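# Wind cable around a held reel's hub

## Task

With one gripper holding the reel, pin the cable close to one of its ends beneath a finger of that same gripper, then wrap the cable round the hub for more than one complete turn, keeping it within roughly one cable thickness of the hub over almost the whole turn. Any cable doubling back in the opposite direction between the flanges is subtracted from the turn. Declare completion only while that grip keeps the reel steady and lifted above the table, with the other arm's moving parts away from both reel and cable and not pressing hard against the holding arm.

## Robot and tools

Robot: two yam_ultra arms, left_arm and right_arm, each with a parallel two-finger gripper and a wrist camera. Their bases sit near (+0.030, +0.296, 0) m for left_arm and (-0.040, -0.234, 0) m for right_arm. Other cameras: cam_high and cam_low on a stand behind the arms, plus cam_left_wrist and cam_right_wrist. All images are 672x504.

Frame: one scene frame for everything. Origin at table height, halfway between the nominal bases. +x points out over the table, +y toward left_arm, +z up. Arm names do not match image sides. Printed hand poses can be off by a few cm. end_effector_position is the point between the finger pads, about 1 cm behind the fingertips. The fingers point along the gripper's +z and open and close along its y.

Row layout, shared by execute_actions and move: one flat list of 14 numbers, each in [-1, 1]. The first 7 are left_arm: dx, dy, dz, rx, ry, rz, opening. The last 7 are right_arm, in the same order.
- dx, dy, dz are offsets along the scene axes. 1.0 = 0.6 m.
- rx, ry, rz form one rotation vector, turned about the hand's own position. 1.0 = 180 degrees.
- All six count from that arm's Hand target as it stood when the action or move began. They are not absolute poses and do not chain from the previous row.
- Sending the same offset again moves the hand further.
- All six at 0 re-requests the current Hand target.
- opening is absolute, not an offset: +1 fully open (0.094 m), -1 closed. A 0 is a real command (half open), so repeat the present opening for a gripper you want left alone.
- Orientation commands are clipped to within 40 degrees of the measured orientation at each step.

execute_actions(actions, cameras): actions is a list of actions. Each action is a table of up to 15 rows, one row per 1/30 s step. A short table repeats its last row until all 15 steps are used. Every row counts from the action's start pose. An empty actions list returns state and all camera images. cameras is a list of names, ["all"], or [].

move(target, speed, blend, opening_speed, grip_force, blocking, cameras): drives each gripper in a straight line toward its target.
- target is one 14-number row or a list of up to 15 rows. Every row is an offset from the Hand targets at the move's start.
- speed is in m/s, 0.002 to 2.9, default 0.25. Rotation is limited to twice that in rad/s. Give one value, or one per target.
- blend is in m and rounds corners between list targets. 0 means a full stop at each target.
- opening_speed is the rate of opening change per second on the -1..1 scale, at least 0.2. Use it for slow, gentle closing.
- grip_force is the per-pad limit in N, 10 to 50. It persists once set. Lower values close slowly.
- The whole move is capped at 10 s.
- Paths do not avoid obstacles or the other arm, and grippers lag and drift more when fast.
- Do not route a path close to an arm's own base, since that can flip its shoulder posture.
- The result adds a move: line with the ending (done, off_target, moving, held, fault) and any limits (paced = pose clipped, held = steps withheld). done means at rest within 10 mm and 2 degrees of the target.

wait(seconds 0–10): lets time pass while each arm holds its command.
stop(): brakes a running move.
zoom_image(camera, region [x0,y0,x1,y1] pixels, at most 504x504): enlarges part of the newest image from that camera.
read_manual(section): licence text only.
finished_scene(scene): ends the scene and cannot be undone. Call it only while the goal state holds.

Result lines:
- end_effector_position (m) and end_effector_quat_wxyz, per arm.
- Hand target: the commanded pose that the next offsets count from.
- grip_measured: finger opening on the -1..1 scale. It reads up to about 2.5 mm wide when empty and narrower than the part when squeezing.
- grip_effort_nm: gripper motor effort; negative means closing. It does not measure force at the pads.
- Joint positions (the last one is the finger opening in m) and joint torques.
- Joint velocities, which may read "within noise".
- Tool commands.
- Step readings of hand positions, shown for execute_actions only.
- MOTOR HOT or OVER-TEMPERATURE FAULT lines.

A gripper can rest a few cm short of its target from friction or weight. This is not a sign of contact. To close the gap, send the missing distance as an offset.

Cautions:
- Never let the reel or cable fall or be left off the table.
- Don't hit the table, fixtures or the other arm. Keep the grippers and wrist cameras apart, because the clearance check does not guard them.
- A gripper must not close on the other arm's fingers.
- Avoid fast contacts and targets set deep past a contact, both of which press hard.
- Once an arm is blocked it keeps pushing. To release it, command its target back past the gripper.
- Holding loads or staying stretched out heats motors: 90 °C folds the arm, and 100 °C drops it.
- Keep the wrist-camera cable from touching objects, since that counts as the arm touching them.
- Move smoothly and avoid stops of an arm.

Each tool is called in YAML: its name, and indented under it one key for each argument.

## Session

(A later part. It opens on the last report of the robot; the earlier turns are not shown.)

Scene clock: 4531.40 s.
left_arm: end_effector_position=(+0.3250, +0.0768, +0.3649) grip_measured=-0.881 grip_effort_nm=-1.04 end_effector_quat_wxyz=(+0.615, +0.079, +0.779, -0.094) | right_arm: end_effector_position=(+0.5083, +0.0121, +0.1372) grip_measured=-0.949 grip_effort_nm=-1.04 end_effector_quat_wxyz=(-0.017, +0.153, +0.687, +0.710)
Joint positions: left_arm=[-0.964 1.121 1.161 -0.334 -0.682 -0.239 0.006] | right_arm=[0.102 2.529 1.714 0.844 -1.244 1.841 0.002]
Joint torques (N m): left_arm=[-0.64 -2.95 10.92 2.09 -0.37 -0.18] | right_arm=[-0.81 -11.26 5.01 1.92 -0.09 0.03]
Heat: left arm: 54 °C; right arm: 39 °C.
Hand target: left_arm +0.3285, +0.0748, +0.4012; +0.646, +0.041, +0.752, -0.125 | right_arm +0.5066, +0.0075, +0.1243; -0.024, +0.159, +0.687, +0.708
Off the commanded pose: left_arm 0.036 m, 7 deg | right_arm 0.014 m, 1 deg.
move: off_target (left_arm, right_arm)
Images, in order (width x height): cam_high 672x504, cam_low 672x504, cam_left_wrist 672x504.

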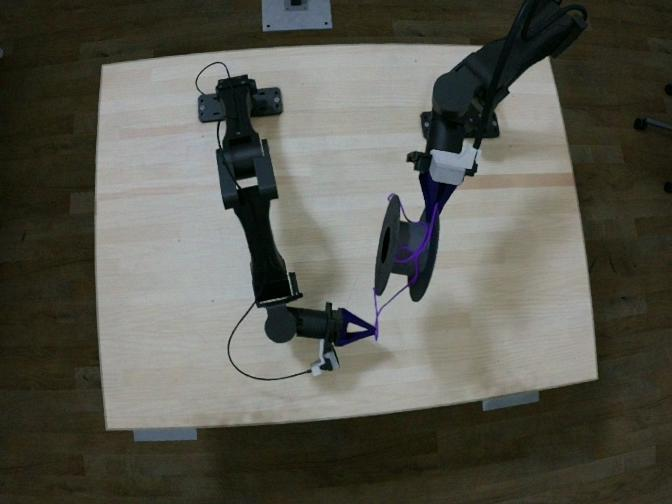

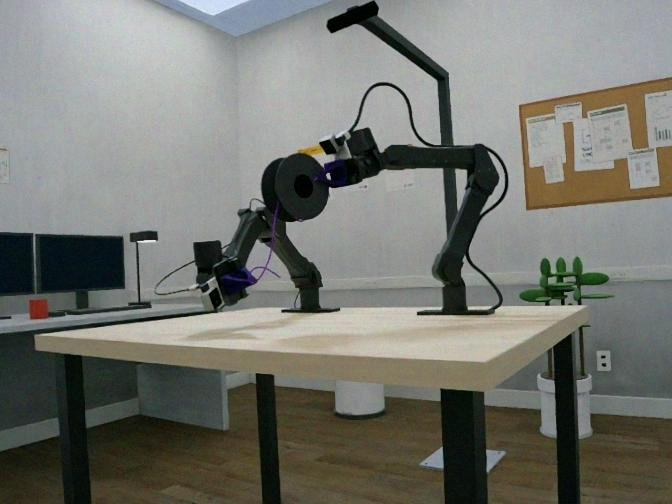

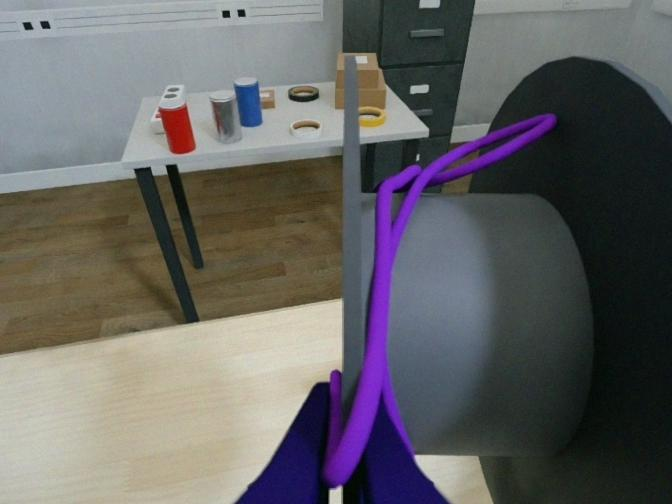

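move:
  target: [0,0,0,0,0,0,-1, 0.05,0.0,-0.07,0,0,0,-1]
  speed: 0.05
  cameras: ["cam_high","cam_left_wrist","cam_low"]

zoom_image:
  camera: "cam_low"
  region: [200, 110, 370, 340]

zoom_image:
  camera: "cam_high"
  region: [340, 160, 480, 360]

Scene clock: 4540.67 s.
left_arm: end_effector_position=(+0.3250, +0.0768, +0.3649) grip_measured=-0.881 grip_effort_nm=-1.04 end_effector_quat_wxyz=(+0.615, +0.079, +0.779, -0.094) | right_arm: end_effector_position=(+0.5335, +0.0110, +0.0861) grip_measured=-0.949 grip_effort_nm=-1.04 end_effector_quat_wxyz=(-0.019, +0.158, +0.687, +0.709)
Joint positions: left_arm=[-0.964 1.121 1.161 -0.334 -0.682 -0.239 0.006] | right_arm=[0.095 2.732 1.902 0.849 -1.247 1.844 0.002]
Joint torques (N m): left_arm=[-0.64 -2.93 10.91 2.09 -0.38 -0.18] | right_arm=[-0.73 -11.79 8.5 1.61 -0.11 0.05]
Heat: left arm: 54 °C; right arm: 39 °C.
Hand target: left_arm +0.3285, +0.0748, +0.4012; +0.646, +0.041, +0.752, -0.125 | right_arm +0.5367, +0.0074, +0.0823; -0.023, +0.159, +0.687, +0.708
Off the commanded pose: left_arm 0.036 m, 7 deg | right_arm 0.006 m, 0 deg.
move: off_target (left_arm)
Images, in order (width x height): cam_high 672x504, cam_low 672x504, cam_left_wrist 672x504.

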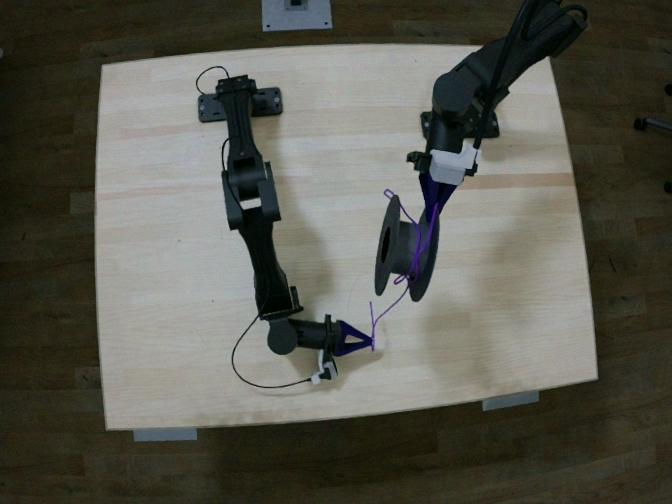

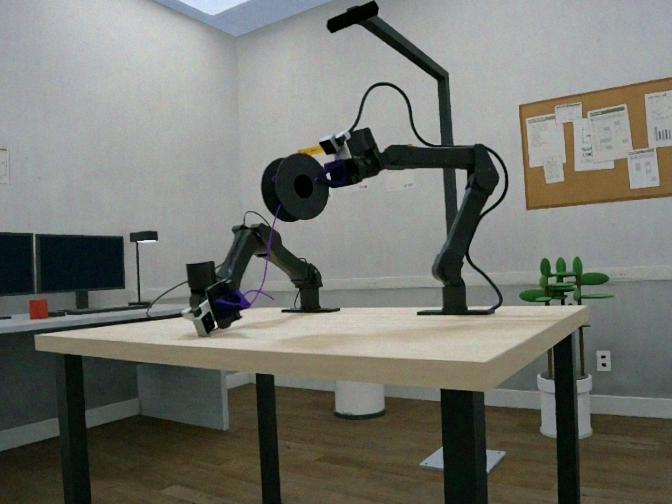

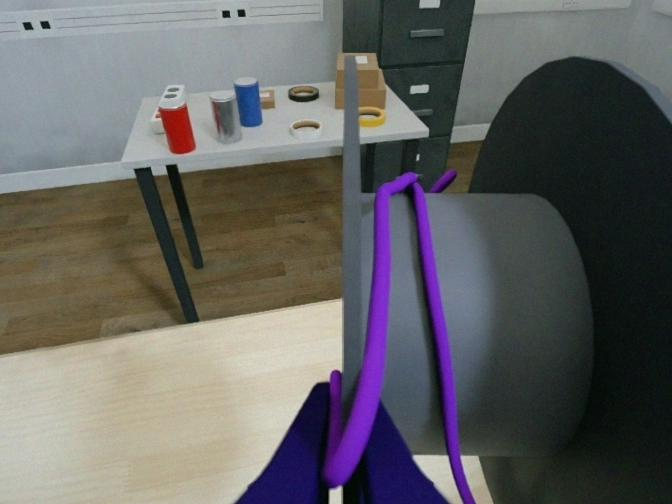

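Scaled by 2.191.

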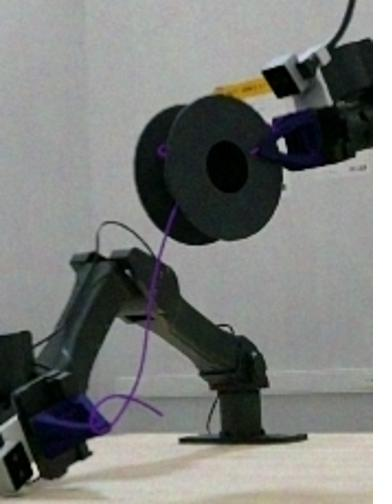

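Scaled by 2.520.

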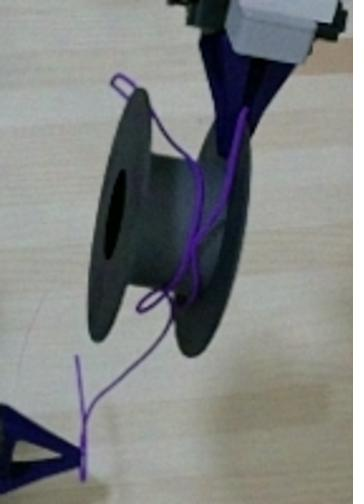

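zoom_image:
  camera: "cam_left_wrist"
  region: [340, 300, 600, 504]

zoom_image:
  camera: "cam_high"
  region: [360, 170, 460, 300]

Scaled by 1.938.

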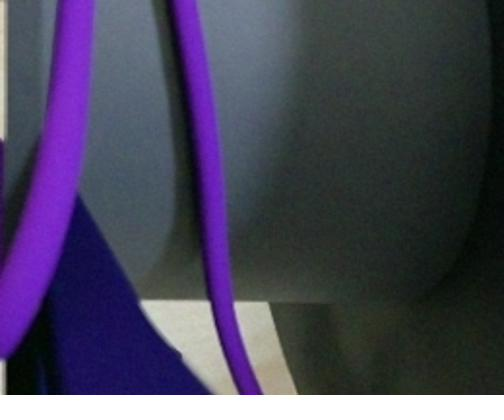

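Scaled by 3.877.

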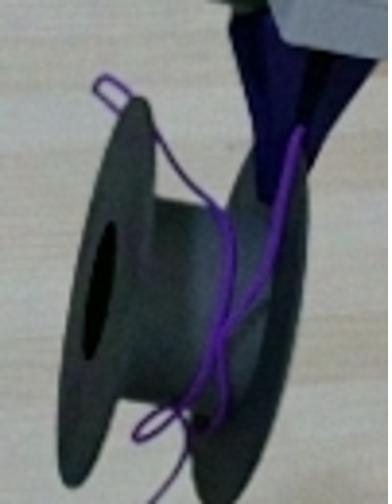

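move:
  target: [0,0,0,0,0,0,-1, 0.08,-0.01,-0.01,0,0,0,-1]
  speed: 0.05
  cameras: ["cam_high","cam_left_wrist","cam_low"]

zoom_image:
  camera: "cam_high"
  region: [360, 170, 460, 300]

zoom_image:
  camera: "cam_low"
  region: [200, 110, 370, 340]

Scene clock: 4584.07 s.
left_arm: end_effector_position=(+0.3250, +0.0768, +0.3649) grip_measured=-0.881 grip_effort_nm=-1.04 end_effector_quat_wxyz=(+0.615, +0.079, +0.779, -0.094) | right_arm: end_effector_position=(+0.5839, +0.0053, +0.0850) grip_measured=-0.949 grip_effort_nm=-1.04 end_effector_quat_wxyz=(-0.014, +0.155, +0.685, +0.711)
Joint positions: left_arm=[-0.964 1.121 1.161 -0.334 -0.682 -0.239 0.006] | right_arm=[0.075 2.991 2.436 0.597 -1.264 1.852 0.002]
Joint torques (N m): left_arm=[-0.64 -2.95 10.92 2.09 -0.37 -0.18] | right_arm=[-0.69 -12.52 9.07 1.44 -0.11 -0.01]
Heat: left arm: 54 °C; right arm: 43 °C.
Hand target: left_arm +0.3285, +0.0748, +0.4012; +0.646, +0.041, +0.752, -0.125 | right_arm +0.5847, +0.0014, +0.0761; -0.023, +0.159, +0.687, +0.708
Off the commanded pose: left_arm 0.036 m, 7 deg | right_arm 0.010 m, 1 deg.
move: off_target (left_arm)
Images, in order (width x height): cam_high 672x504, cam_low 672x504, cam_left_wrist 672x504.

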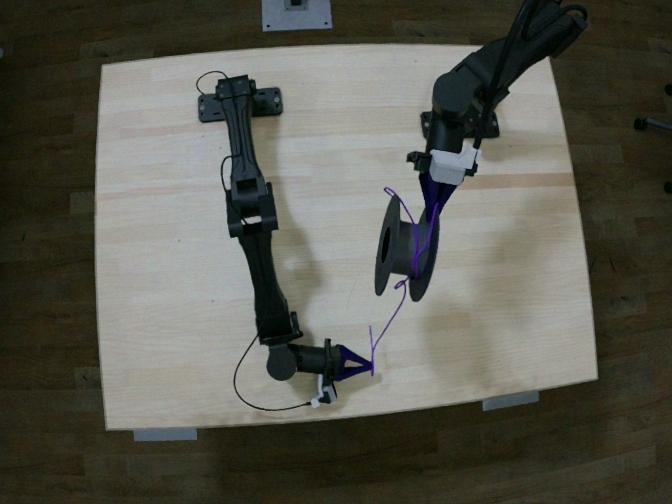

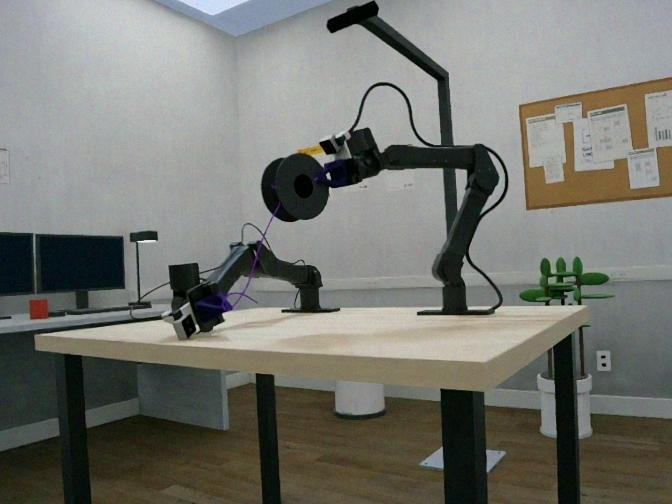

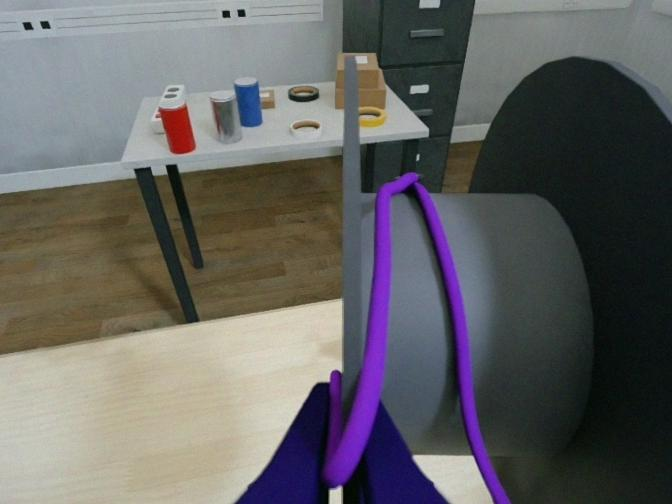

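Scaled by 3.877.

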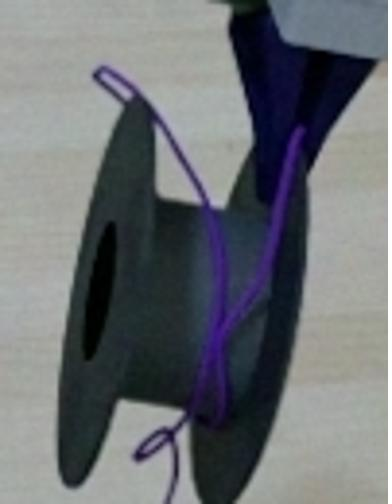

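Scaled by 2.191.

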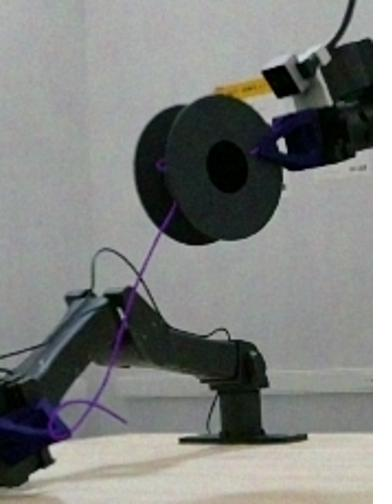

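move:
  target: [0,0,0.1,0,0,0,-1, 0,0,0,0,0,0,-1]
  speed: 0.04
  cameras: ["cam_high","cam_left_wrist","cam_low"]

zoom_image:
  camera: "cam_high"
  region: [360, 170, 460, 300]

zoom_image:
  camera: "cam_low"
  region: [200, 110, 370, 340]

Scene clock: 4604.40 s.
left_arm: end_effector_position=(+0.3279, +0.0732, +0.4321) grip_measured=-0.881 grip_effort_nm=-1.04 end_effector_quat_wxyz=(+0.622, +0.072, +0.773, -0.102) | right_arm: end_effector_position=(+0.5840, +0.0053, +0.0852) grip_measured=-0.949 grip_effort_nm=-1.04 end_effector_quat_wxyz=(-0.014, +0.155, +0.685, +0.711)
Joint positions: left_arm=[-0.964 1.221 1.482 -0.528 -0.683 -0.241 0.006] | right_arm=[0.075 2.991 2.437 0.595 -1.264 1.852 0.002]
Joint torques (N m): left_arm=[-0.55 -3.33 10.06 1.94 -0.34 -0.16] | right_arm=[-0.7 -12.49 9.14 1.45 -0.11 -0.01]
Heat: left arm: 54 °C; right arm: 43 °C.
Hand target: left_arm +0.3285, +0.0748, +0.4613; +0.646, +0.041, +0.752, -0.126 | right_arm +0.5847, +0.0014, +0.0762; -0.023, +0.159, +0.687, +0.708
Off the commanded pose: left_arm 0.029 m, 6 deg | right_arm 0.010 m, 1 deg.
move: off_target (left_arm)
Images, in order (width x height): cam_high 672x504, cam_low 672x504, cam_left_wrist 672x504.

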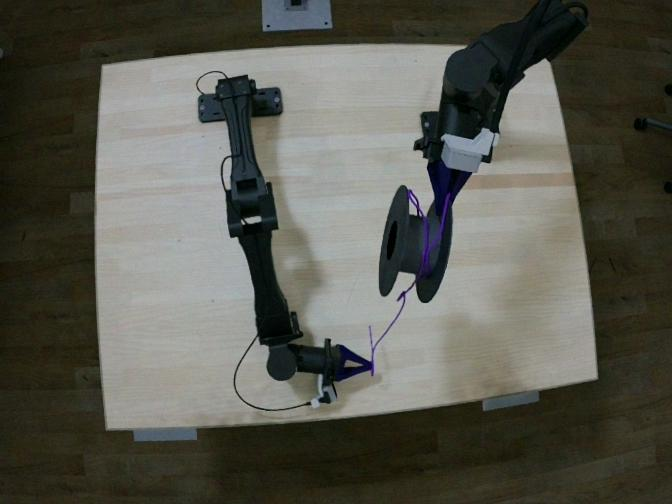

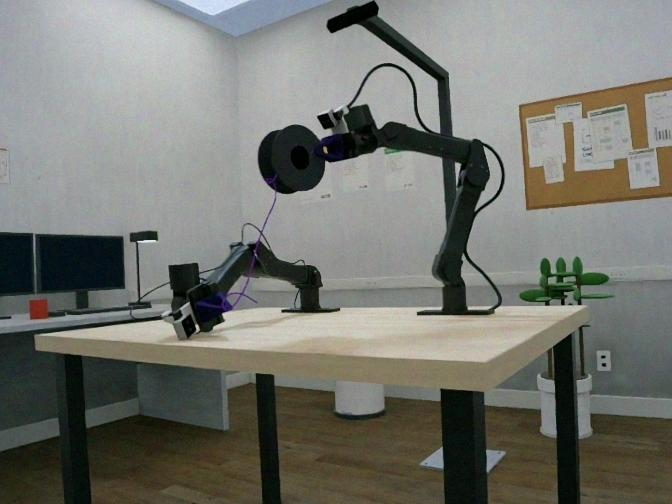

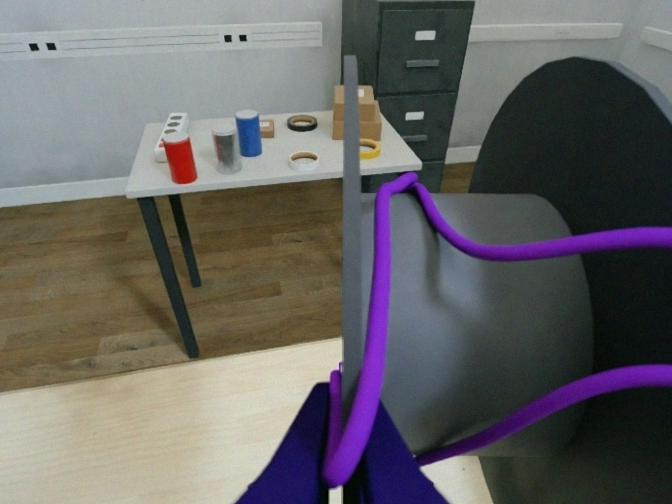

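Scaled by 3.877.

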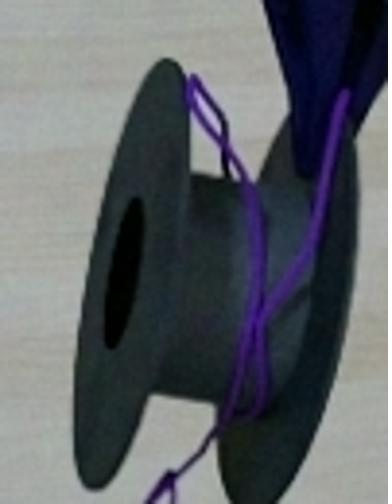

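Scaled by 2.191.

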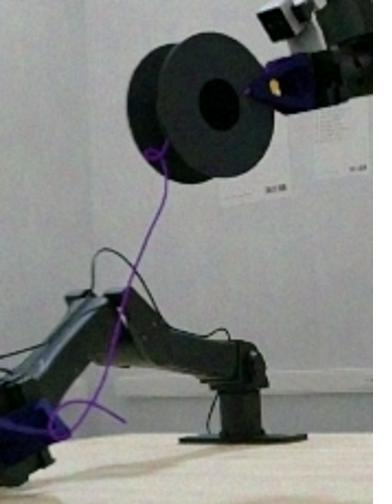

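move:
  target: [0,0,0.075,0,0,0,-1, 0,0,0,0,0,0,-1]
  speed: 0.04
  cameras: ["cam_high","cam_left_wrist","cam_low"]

zoom_image:
  camera: "cam_high"
  region: [360, 160, 470, 310]

zoom_image:
  camera: "cam_low"
  region: [200, 80, 370, 340]

Scene clock: 4613.63 s.
left_arm: end_effector_position=(+0.3286, +0.0723, +0.4803) grip_measured=-0.881 grip_effort_nm=-1.03 end_effector_quat_wxyz=(+0.624, +0.070, +0.772, -0.103) | right_arm: end_effector_position=(+0.5840, +0.0053, +0.0852) grip_measured=-0.949 grip_effort_nm=-1.04 end_effector_quat_wxyz=(-0.014, +0.155, +0.685, +0.711)
Joint positions: left_arm=[-0.964 1.328 1.774 -0.707 -0.684 -0.241 0.006] | right_arm=[0.075 2.991 2.437 0.595 -1.264 1.852 0.002]
Joint torques (N m): left_arm=[-0.54 -3.58 9.14 1.86 -0.33 -0.15] | right_arm=[-0.68 -12.52 9.13 1.44 -0.11 -0.02]
Heat: left arm: 54 °C; right arm: 42 °C.
Hand target: left_arm +0.3285, +0.0748, +0.5062; +0.646, +0.041, +0.752, -0.125 | right_arm +0.5847, +0.0014, +0.0762; -0.023, +0.159, +0.687, +0.708
Off the commanded pose: left_arm 0.026 m, 5 deg | right_arm 0.010 m, 1 deg.
move: off_target (left_arm)
Images, in order (width x height): cam_high 672x504, cam_low 672x504, cam_left_wrist 672x504.

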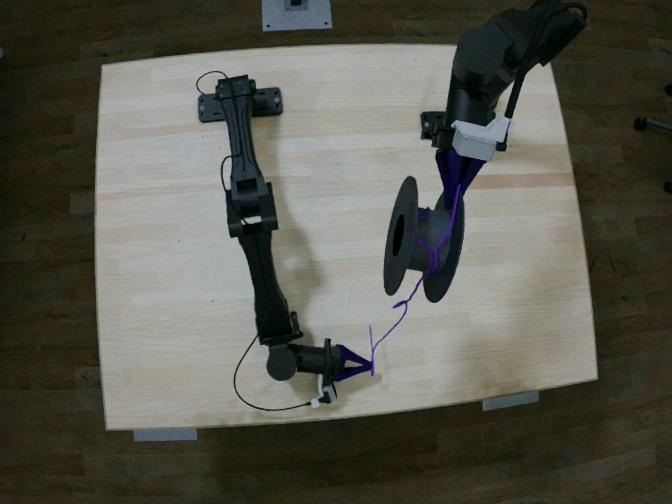

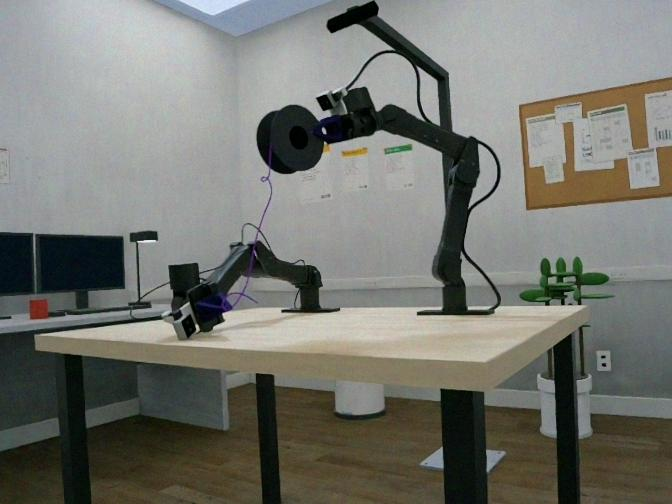

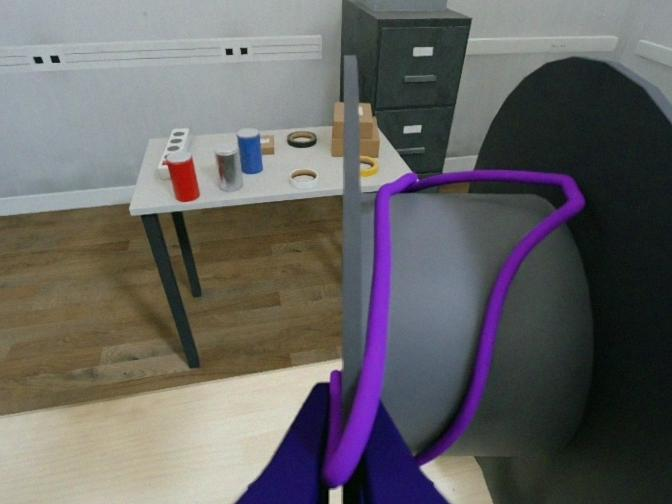

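Scaled by 3.360.

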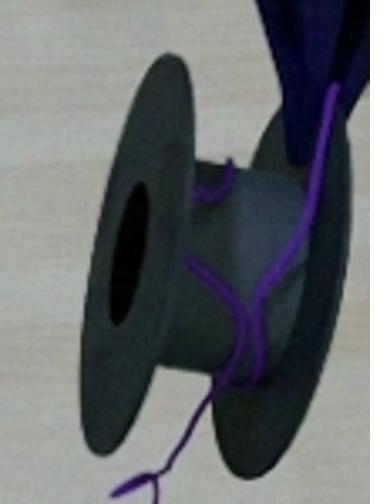

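Scaled by 1.938.

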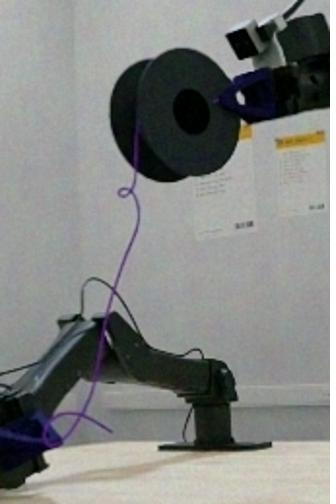

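move:
  target: [0,0,0.06,0,0,0,-1, 0,0,0,0,0,0,-1]
  speed: 0.03
  cameras: ["cam_high","cam_left_wrist","cam_low"]

zoom_image:
  camera: "cam_left_wrist"
  region: [320, 140, 640, 504]

zoom_image:
  camera: "cam_low"
  region: [200, 80, 370, 340]

Scene clock: 4622.73 s.
left_arm: end_effector_position=(+0.3288, +0.0720, +0.5192) grip_measured=-0.881 grip_effort_nm=-1.03 end_effector_quat_wxyz=(+0.625, +0.069, +0.771, -0.105) | right_arm: end_effector_position=(+0.5840, +0.0053, +0.0852) grip_measured=-0.949 grip_effort_nm=-1.04 end_effector_quat_wxyz=(-0.014, +0.155, +0.685, +0.711)
Joint positions: left_arm=[-0.964 1.45 2.074 -0.881 -0.684 -0.241 0.006] | right_arm=[0.075 2.991 2.437 0.595 -1.264 1.852 0.002]
Joint torques (N m): left_arm=[-0.54 -3.84 8.17 1.83 -0.33 -0.15] | right_arm=[-0.66 -12.6 9.17 1.44 -0.11 0]
Heat: left arm: 53 °C; right arm: 42 °C.
Hand target: left_arm +0.3284, +0.0749, +0.5423; +0.646, +0.041, +0.752, -0.125 | right_arm +0.5847, +0.0014, +0.0762; -0.023, +0.159, +0.687, +0.708
Off the commanded pose: left_arm 0.023 m, 5 deg | right_arm 0.010 m, 1 deg.
move: off_target (left_arm)
Images, in order (width x height): cam_high 672x504, cam_low 672x504, cam_left_wrist 672x504.

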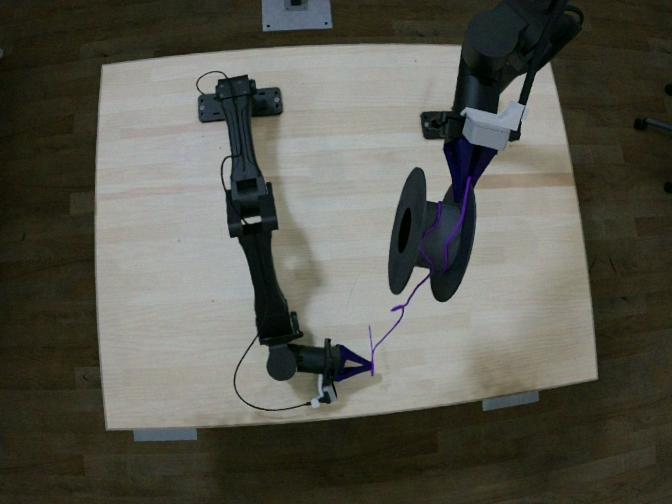

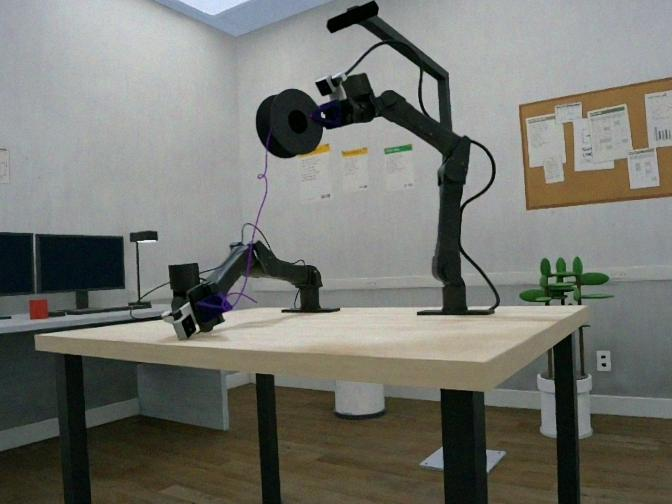

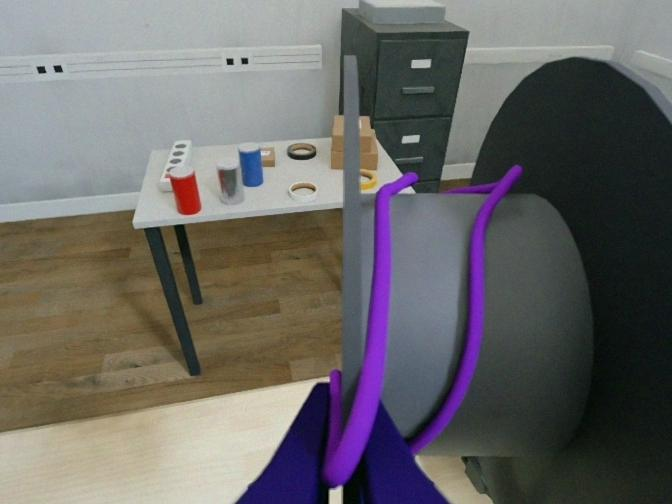

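Scaled by 1.385.

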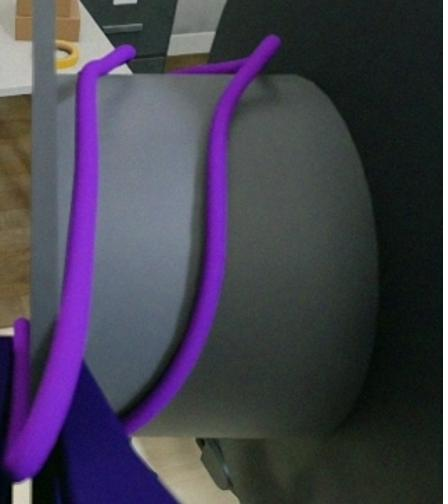

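Scaled by 1.938.

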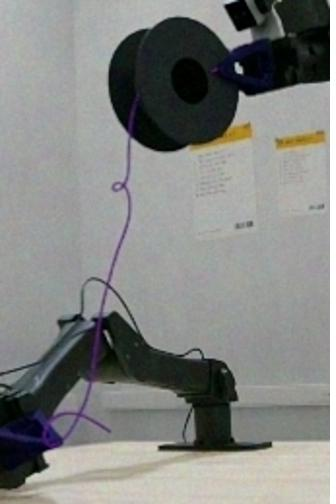

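move:
  target: [0,0,0.05,0,0,0,-1, 0,0,0,0,0,0,-1]
  speed: 0.03
  cameras: ["cam_high","cam_left_wrist","cam_low"]

zoom_image:
  camera: "cam_left_wrist"
  region: [320, 140, 640, 504]

zoom_image:
  camera: "cam_high"
  region: [360, 140, 490, 330]

Scene clock: 4630.70 s.
left_arm: end_effector_position=(+0.3286, +0.0723, +0.5529) grip_measured=-0.881 grip_effort_nm=-1.04 end_effector_quat_wxyz=(+0.627, +0.068, +0.769, -0.106) | right_arm: end_effector_position=(+0.5838, +0.0054, +0.0852) grip_measured=-0.949 grip_effort_nm=-1.04 end_effector_quat_wxyz=(-0.015, +0.155, +0.686, +0.711)
Joint positions: left_arm=[-0.964 1.619 2.461 -1.093 -0.684 -0.241 0.006] | right_arm=[0.075 2.991 2.437 0.595 -1.265 1.852 0.002]
Joint torques (N m): left_arm=[-0.51 -4.21 6.75 1.86 -0.32 -0.14] | right_arm=[-0.69 -12.52 9.14 1.44 -0.09 -0.03]
Heat: left arm: 52 °C; right arm: 41 °C.
Hand target: left_arm +0.3285, +0.0748, +0.5722; +0.646, +0.041, +0.752, -0.125 | right_arm +0.5847, +0.0014, +0.0762; -0.023, +0.159, +0.687, +0.708
Off the commanded pose: left_arm 0.020 m, 5 deg | right_arm 0.010 m, 1 deg.
move: off_target (left_arm)
Images, in order (width x height): cam_high 672x504, cam_low 672x504, cam_left_wrist 672x504.

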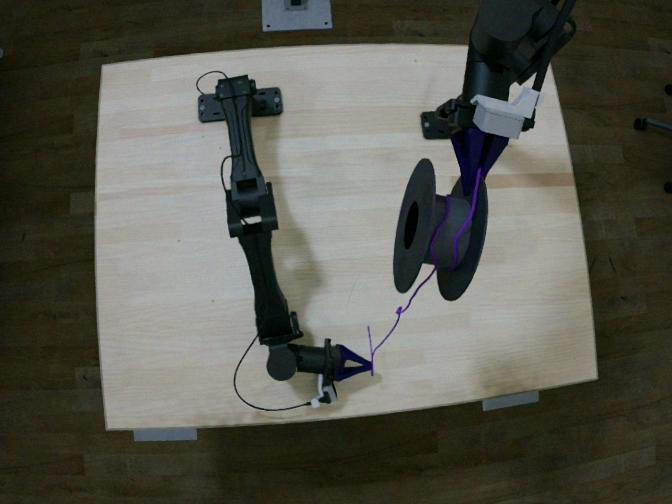

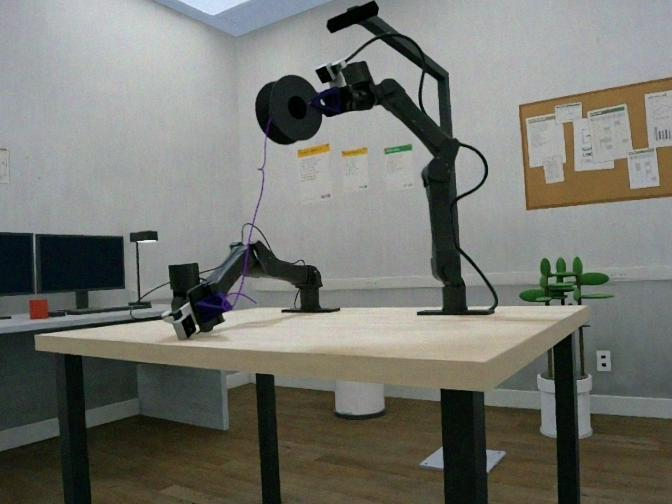

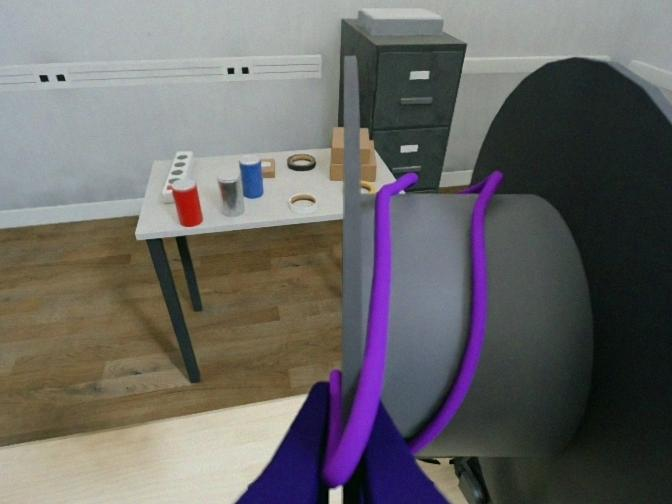

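Scaled by 1.385.

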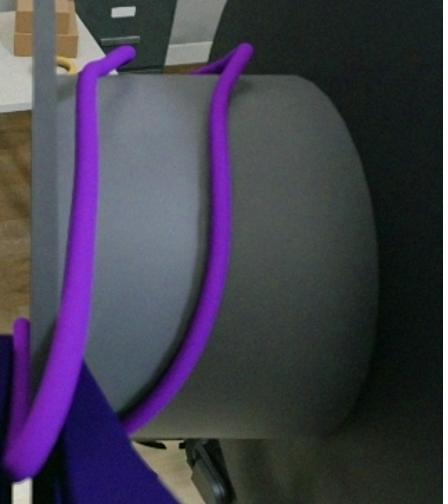

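Scaled by 2.653.

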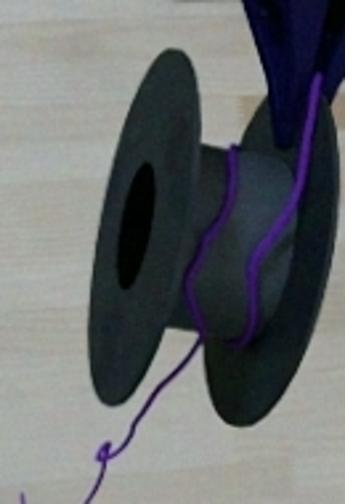

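move:
  target: [0,0,0.045,0,0,0,-1, 0,0,0,0,0,0,-1]
  speed: 0.03
  cameras: ["cam_high","cam_left_wrist","cam_low"]

zoom_image:
  camera: "cam_left_wrist"
  region: [320, 140, 640, 504]

zoom_image:
  camera: "cam_low"
  region: [180, 60, 360, 330]

Scene clock: 4647.50 s.
left_arm: end_effector_position=(+0.3287, +0.0723, +0.5759) grip_measured=-0.881 grip_effort_nm=-1.03 end_effector_quat_wxyz=(+0.640, +0.069, +0.757, -0.110) | right_arm: end_effector_position=(+0.5833, +0.0055, +0.0851) grip_measured=-0.949 grip_effort_nm=-1.03 end_effector_quat_wxyz=(-0.016, +0.154, +0.686, +0.711)
Joint positions: left_arm=[-0.964 1.791 2.835 -1.247 -0.685 -0.209 0.006] | right_arm=[0.075 2.991 2.437 0.595 -1.268 1.852 0.002]
Joint torques (N m): left_arm=[-0.39 -4.96 5.39 2.09 -0.26 -0.07] | right_arm=[-0.72 -12.53 9.09 1.44 -0.08 0]
Heat: left arm: 53 °C; right arm: 41 °C.
Hand target: left_arm +0.3285, +0.0747, +0.5992; +0.646, +0.041, +0.752, -0.125 | right_arm +0.5847, +0.0014, +0.0762; -0.023, +0.159, +0.687, +0.708
Off the commanded pose: left_arm 0.024 m, 4 deg | right_arm 0.010 m, 1 deg.
elbow stopped short (left arm): the move would have taken joint 3 (elbow) straighter than the controller allows.
move: off_target (left_arm)
Images, in order (width x height): cam_high 672x504, cam_low 672x504, cam_left_wrist 672x504.

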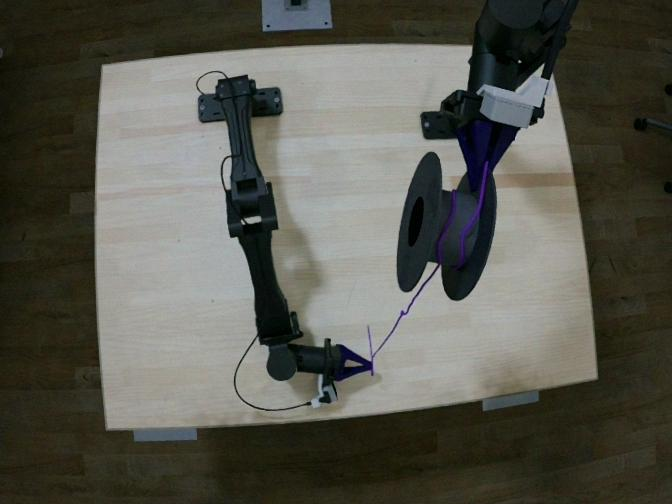

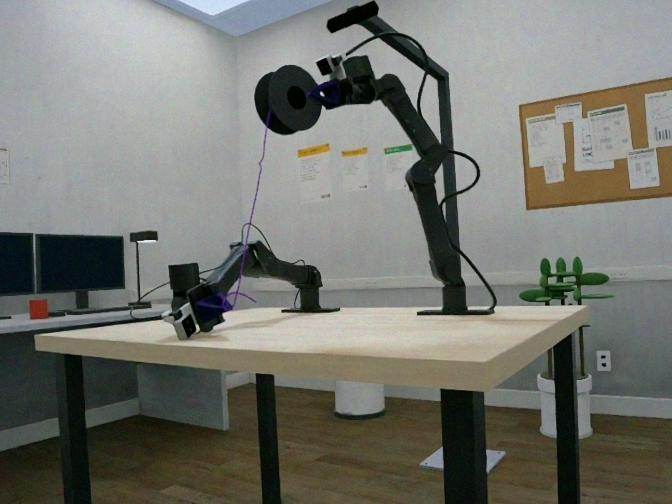

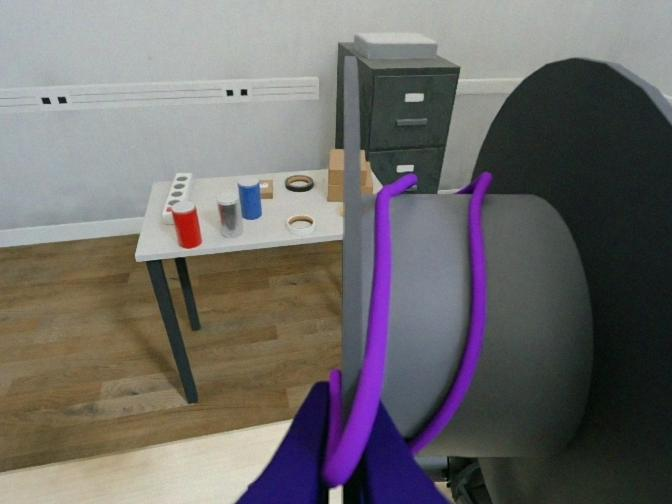

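Scaled by 1.385.

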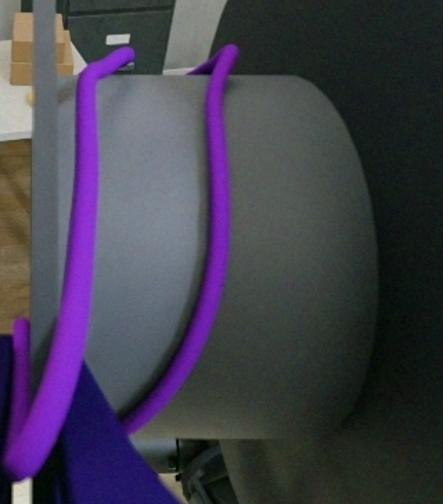

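Scaled by 1.867.

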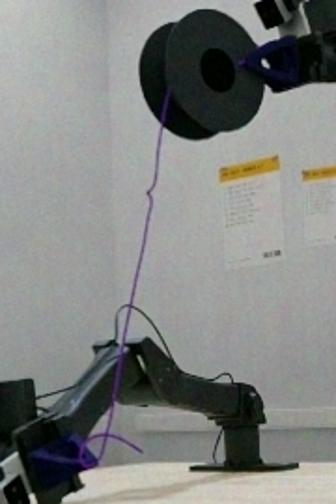

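move:
  target: [0,0,-0.045,0,0,0,-1, -0.22,0.0,0.0,0,0,0,-1]
  speed: 0.08
  cameras: ["cam_high","cam_left_wrist","cam_low","cam_right_wrist"]

zoom_image:
  camera: "cam_left_wrist"
  region: [320, 140, 640, 504]

zoom_image:
  camera: "cam_low"
  region: [180, 60, 360, 330]

Scene clock: 4669.10 s.
left_arm: end_effector_position=(+0.3358, +0.0623, +0.5430) grip_measured=-0.881 grip_effort_nm=-1.04 end_effector_quat_wxyz=(+0.615, +0.072, +0.779, -0.098) | right_arm: end_effector_position=(+0.4585, -0.0025, +0.0779) grip_measured=-0.949 grip_effort_nm=-1.04 end_effector_quat_wxyz=(-0.004, +0.145, +0.686, +0.712)
Joint positions: left_arm=[-0.964 1.675 2.516 -1.134 -0.685 -0.255 0.006] | right_arm=[0.086 2.538 1.403 1.184 -1.251 1.831 0.002]
Joint torques (N m): left_arm=[-0.53 -8.53 3.52 2.12 -0.34 -0.07] | right_arm=[0.91 -12.75 3.29 1.47 0.01 0.2]
Heat: left arm: 54 °C; right arm: 41 °C.
Hand target: left_arm +0.3285, +0.0748, +0.5722; +0.646, +0.041, +0.752, -0.125 | right_arm +0.4527, +0.0015, +0.0763; -0.023, +0.159, +0.687, +0.708
Off the commanded pose: left_arm 0.033 m, 7 deg | right_arm 0.007 m, 3 deg.
move: off_target (left_arm, right_arm)

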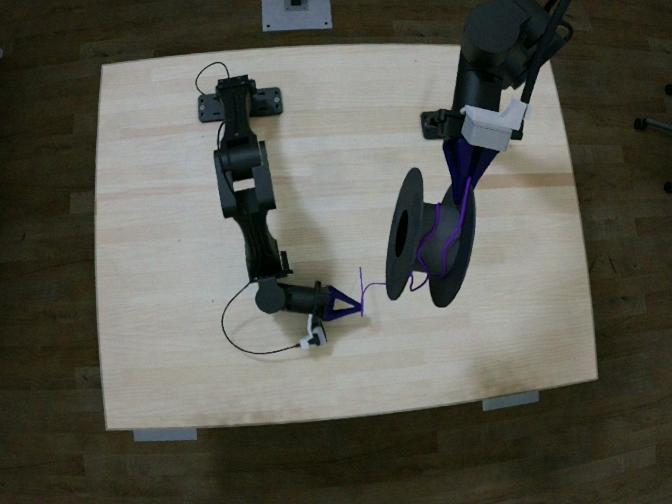

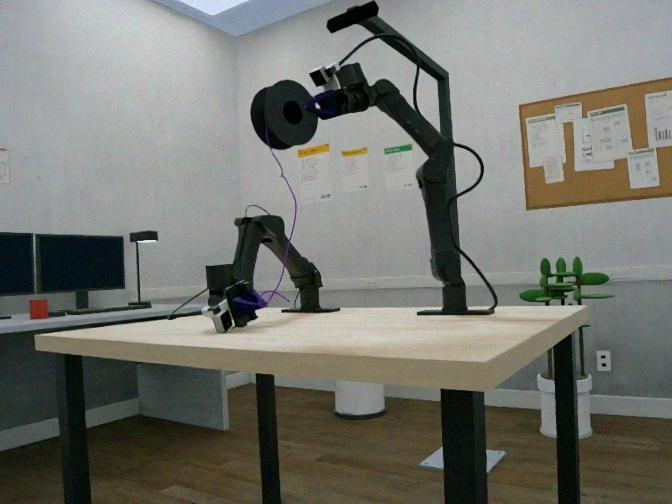

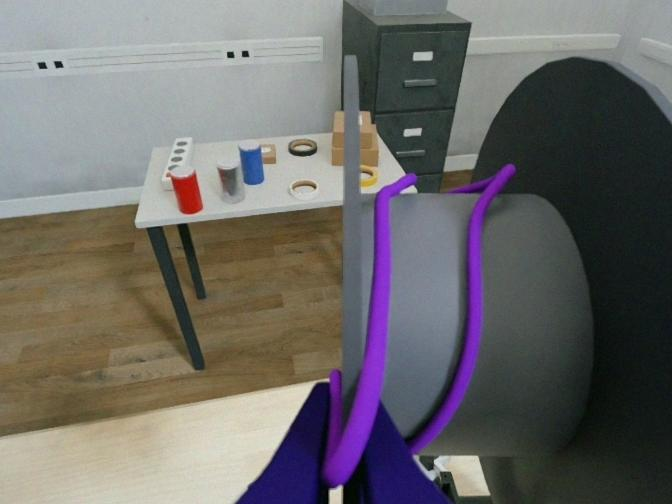

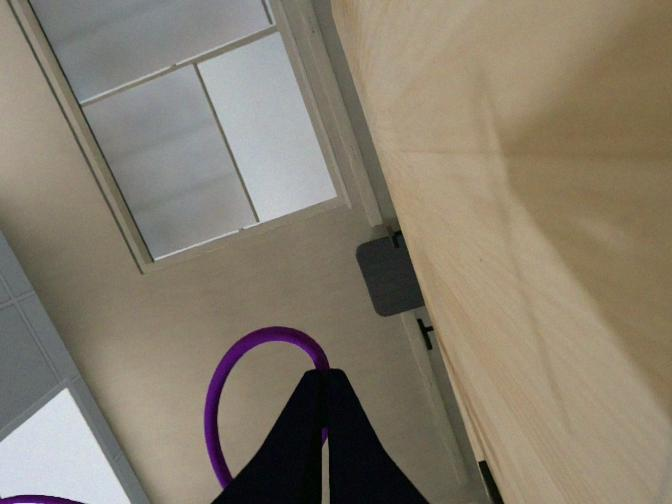

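Scaled by 1.385.

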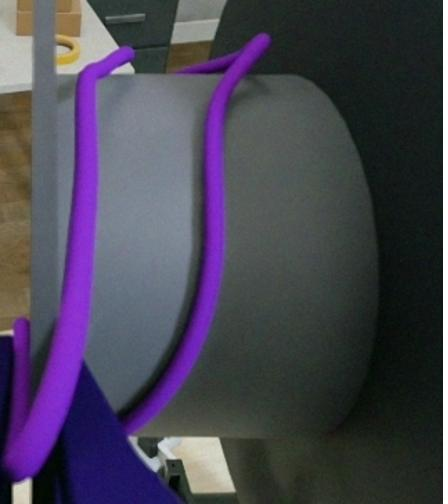

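Scaled by 1.867.

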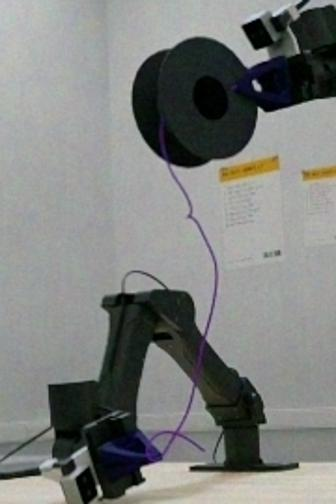

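zoom_image:
  camera: "cam_high"
  region: [360, 150, 490, 330]

Scaled by 2.800.

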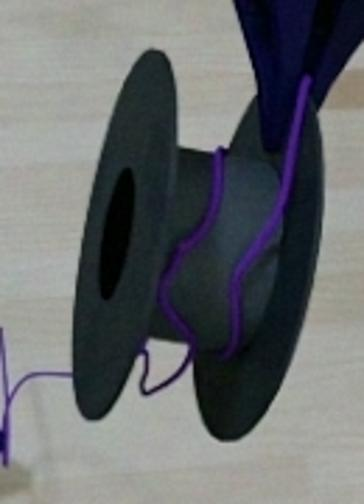

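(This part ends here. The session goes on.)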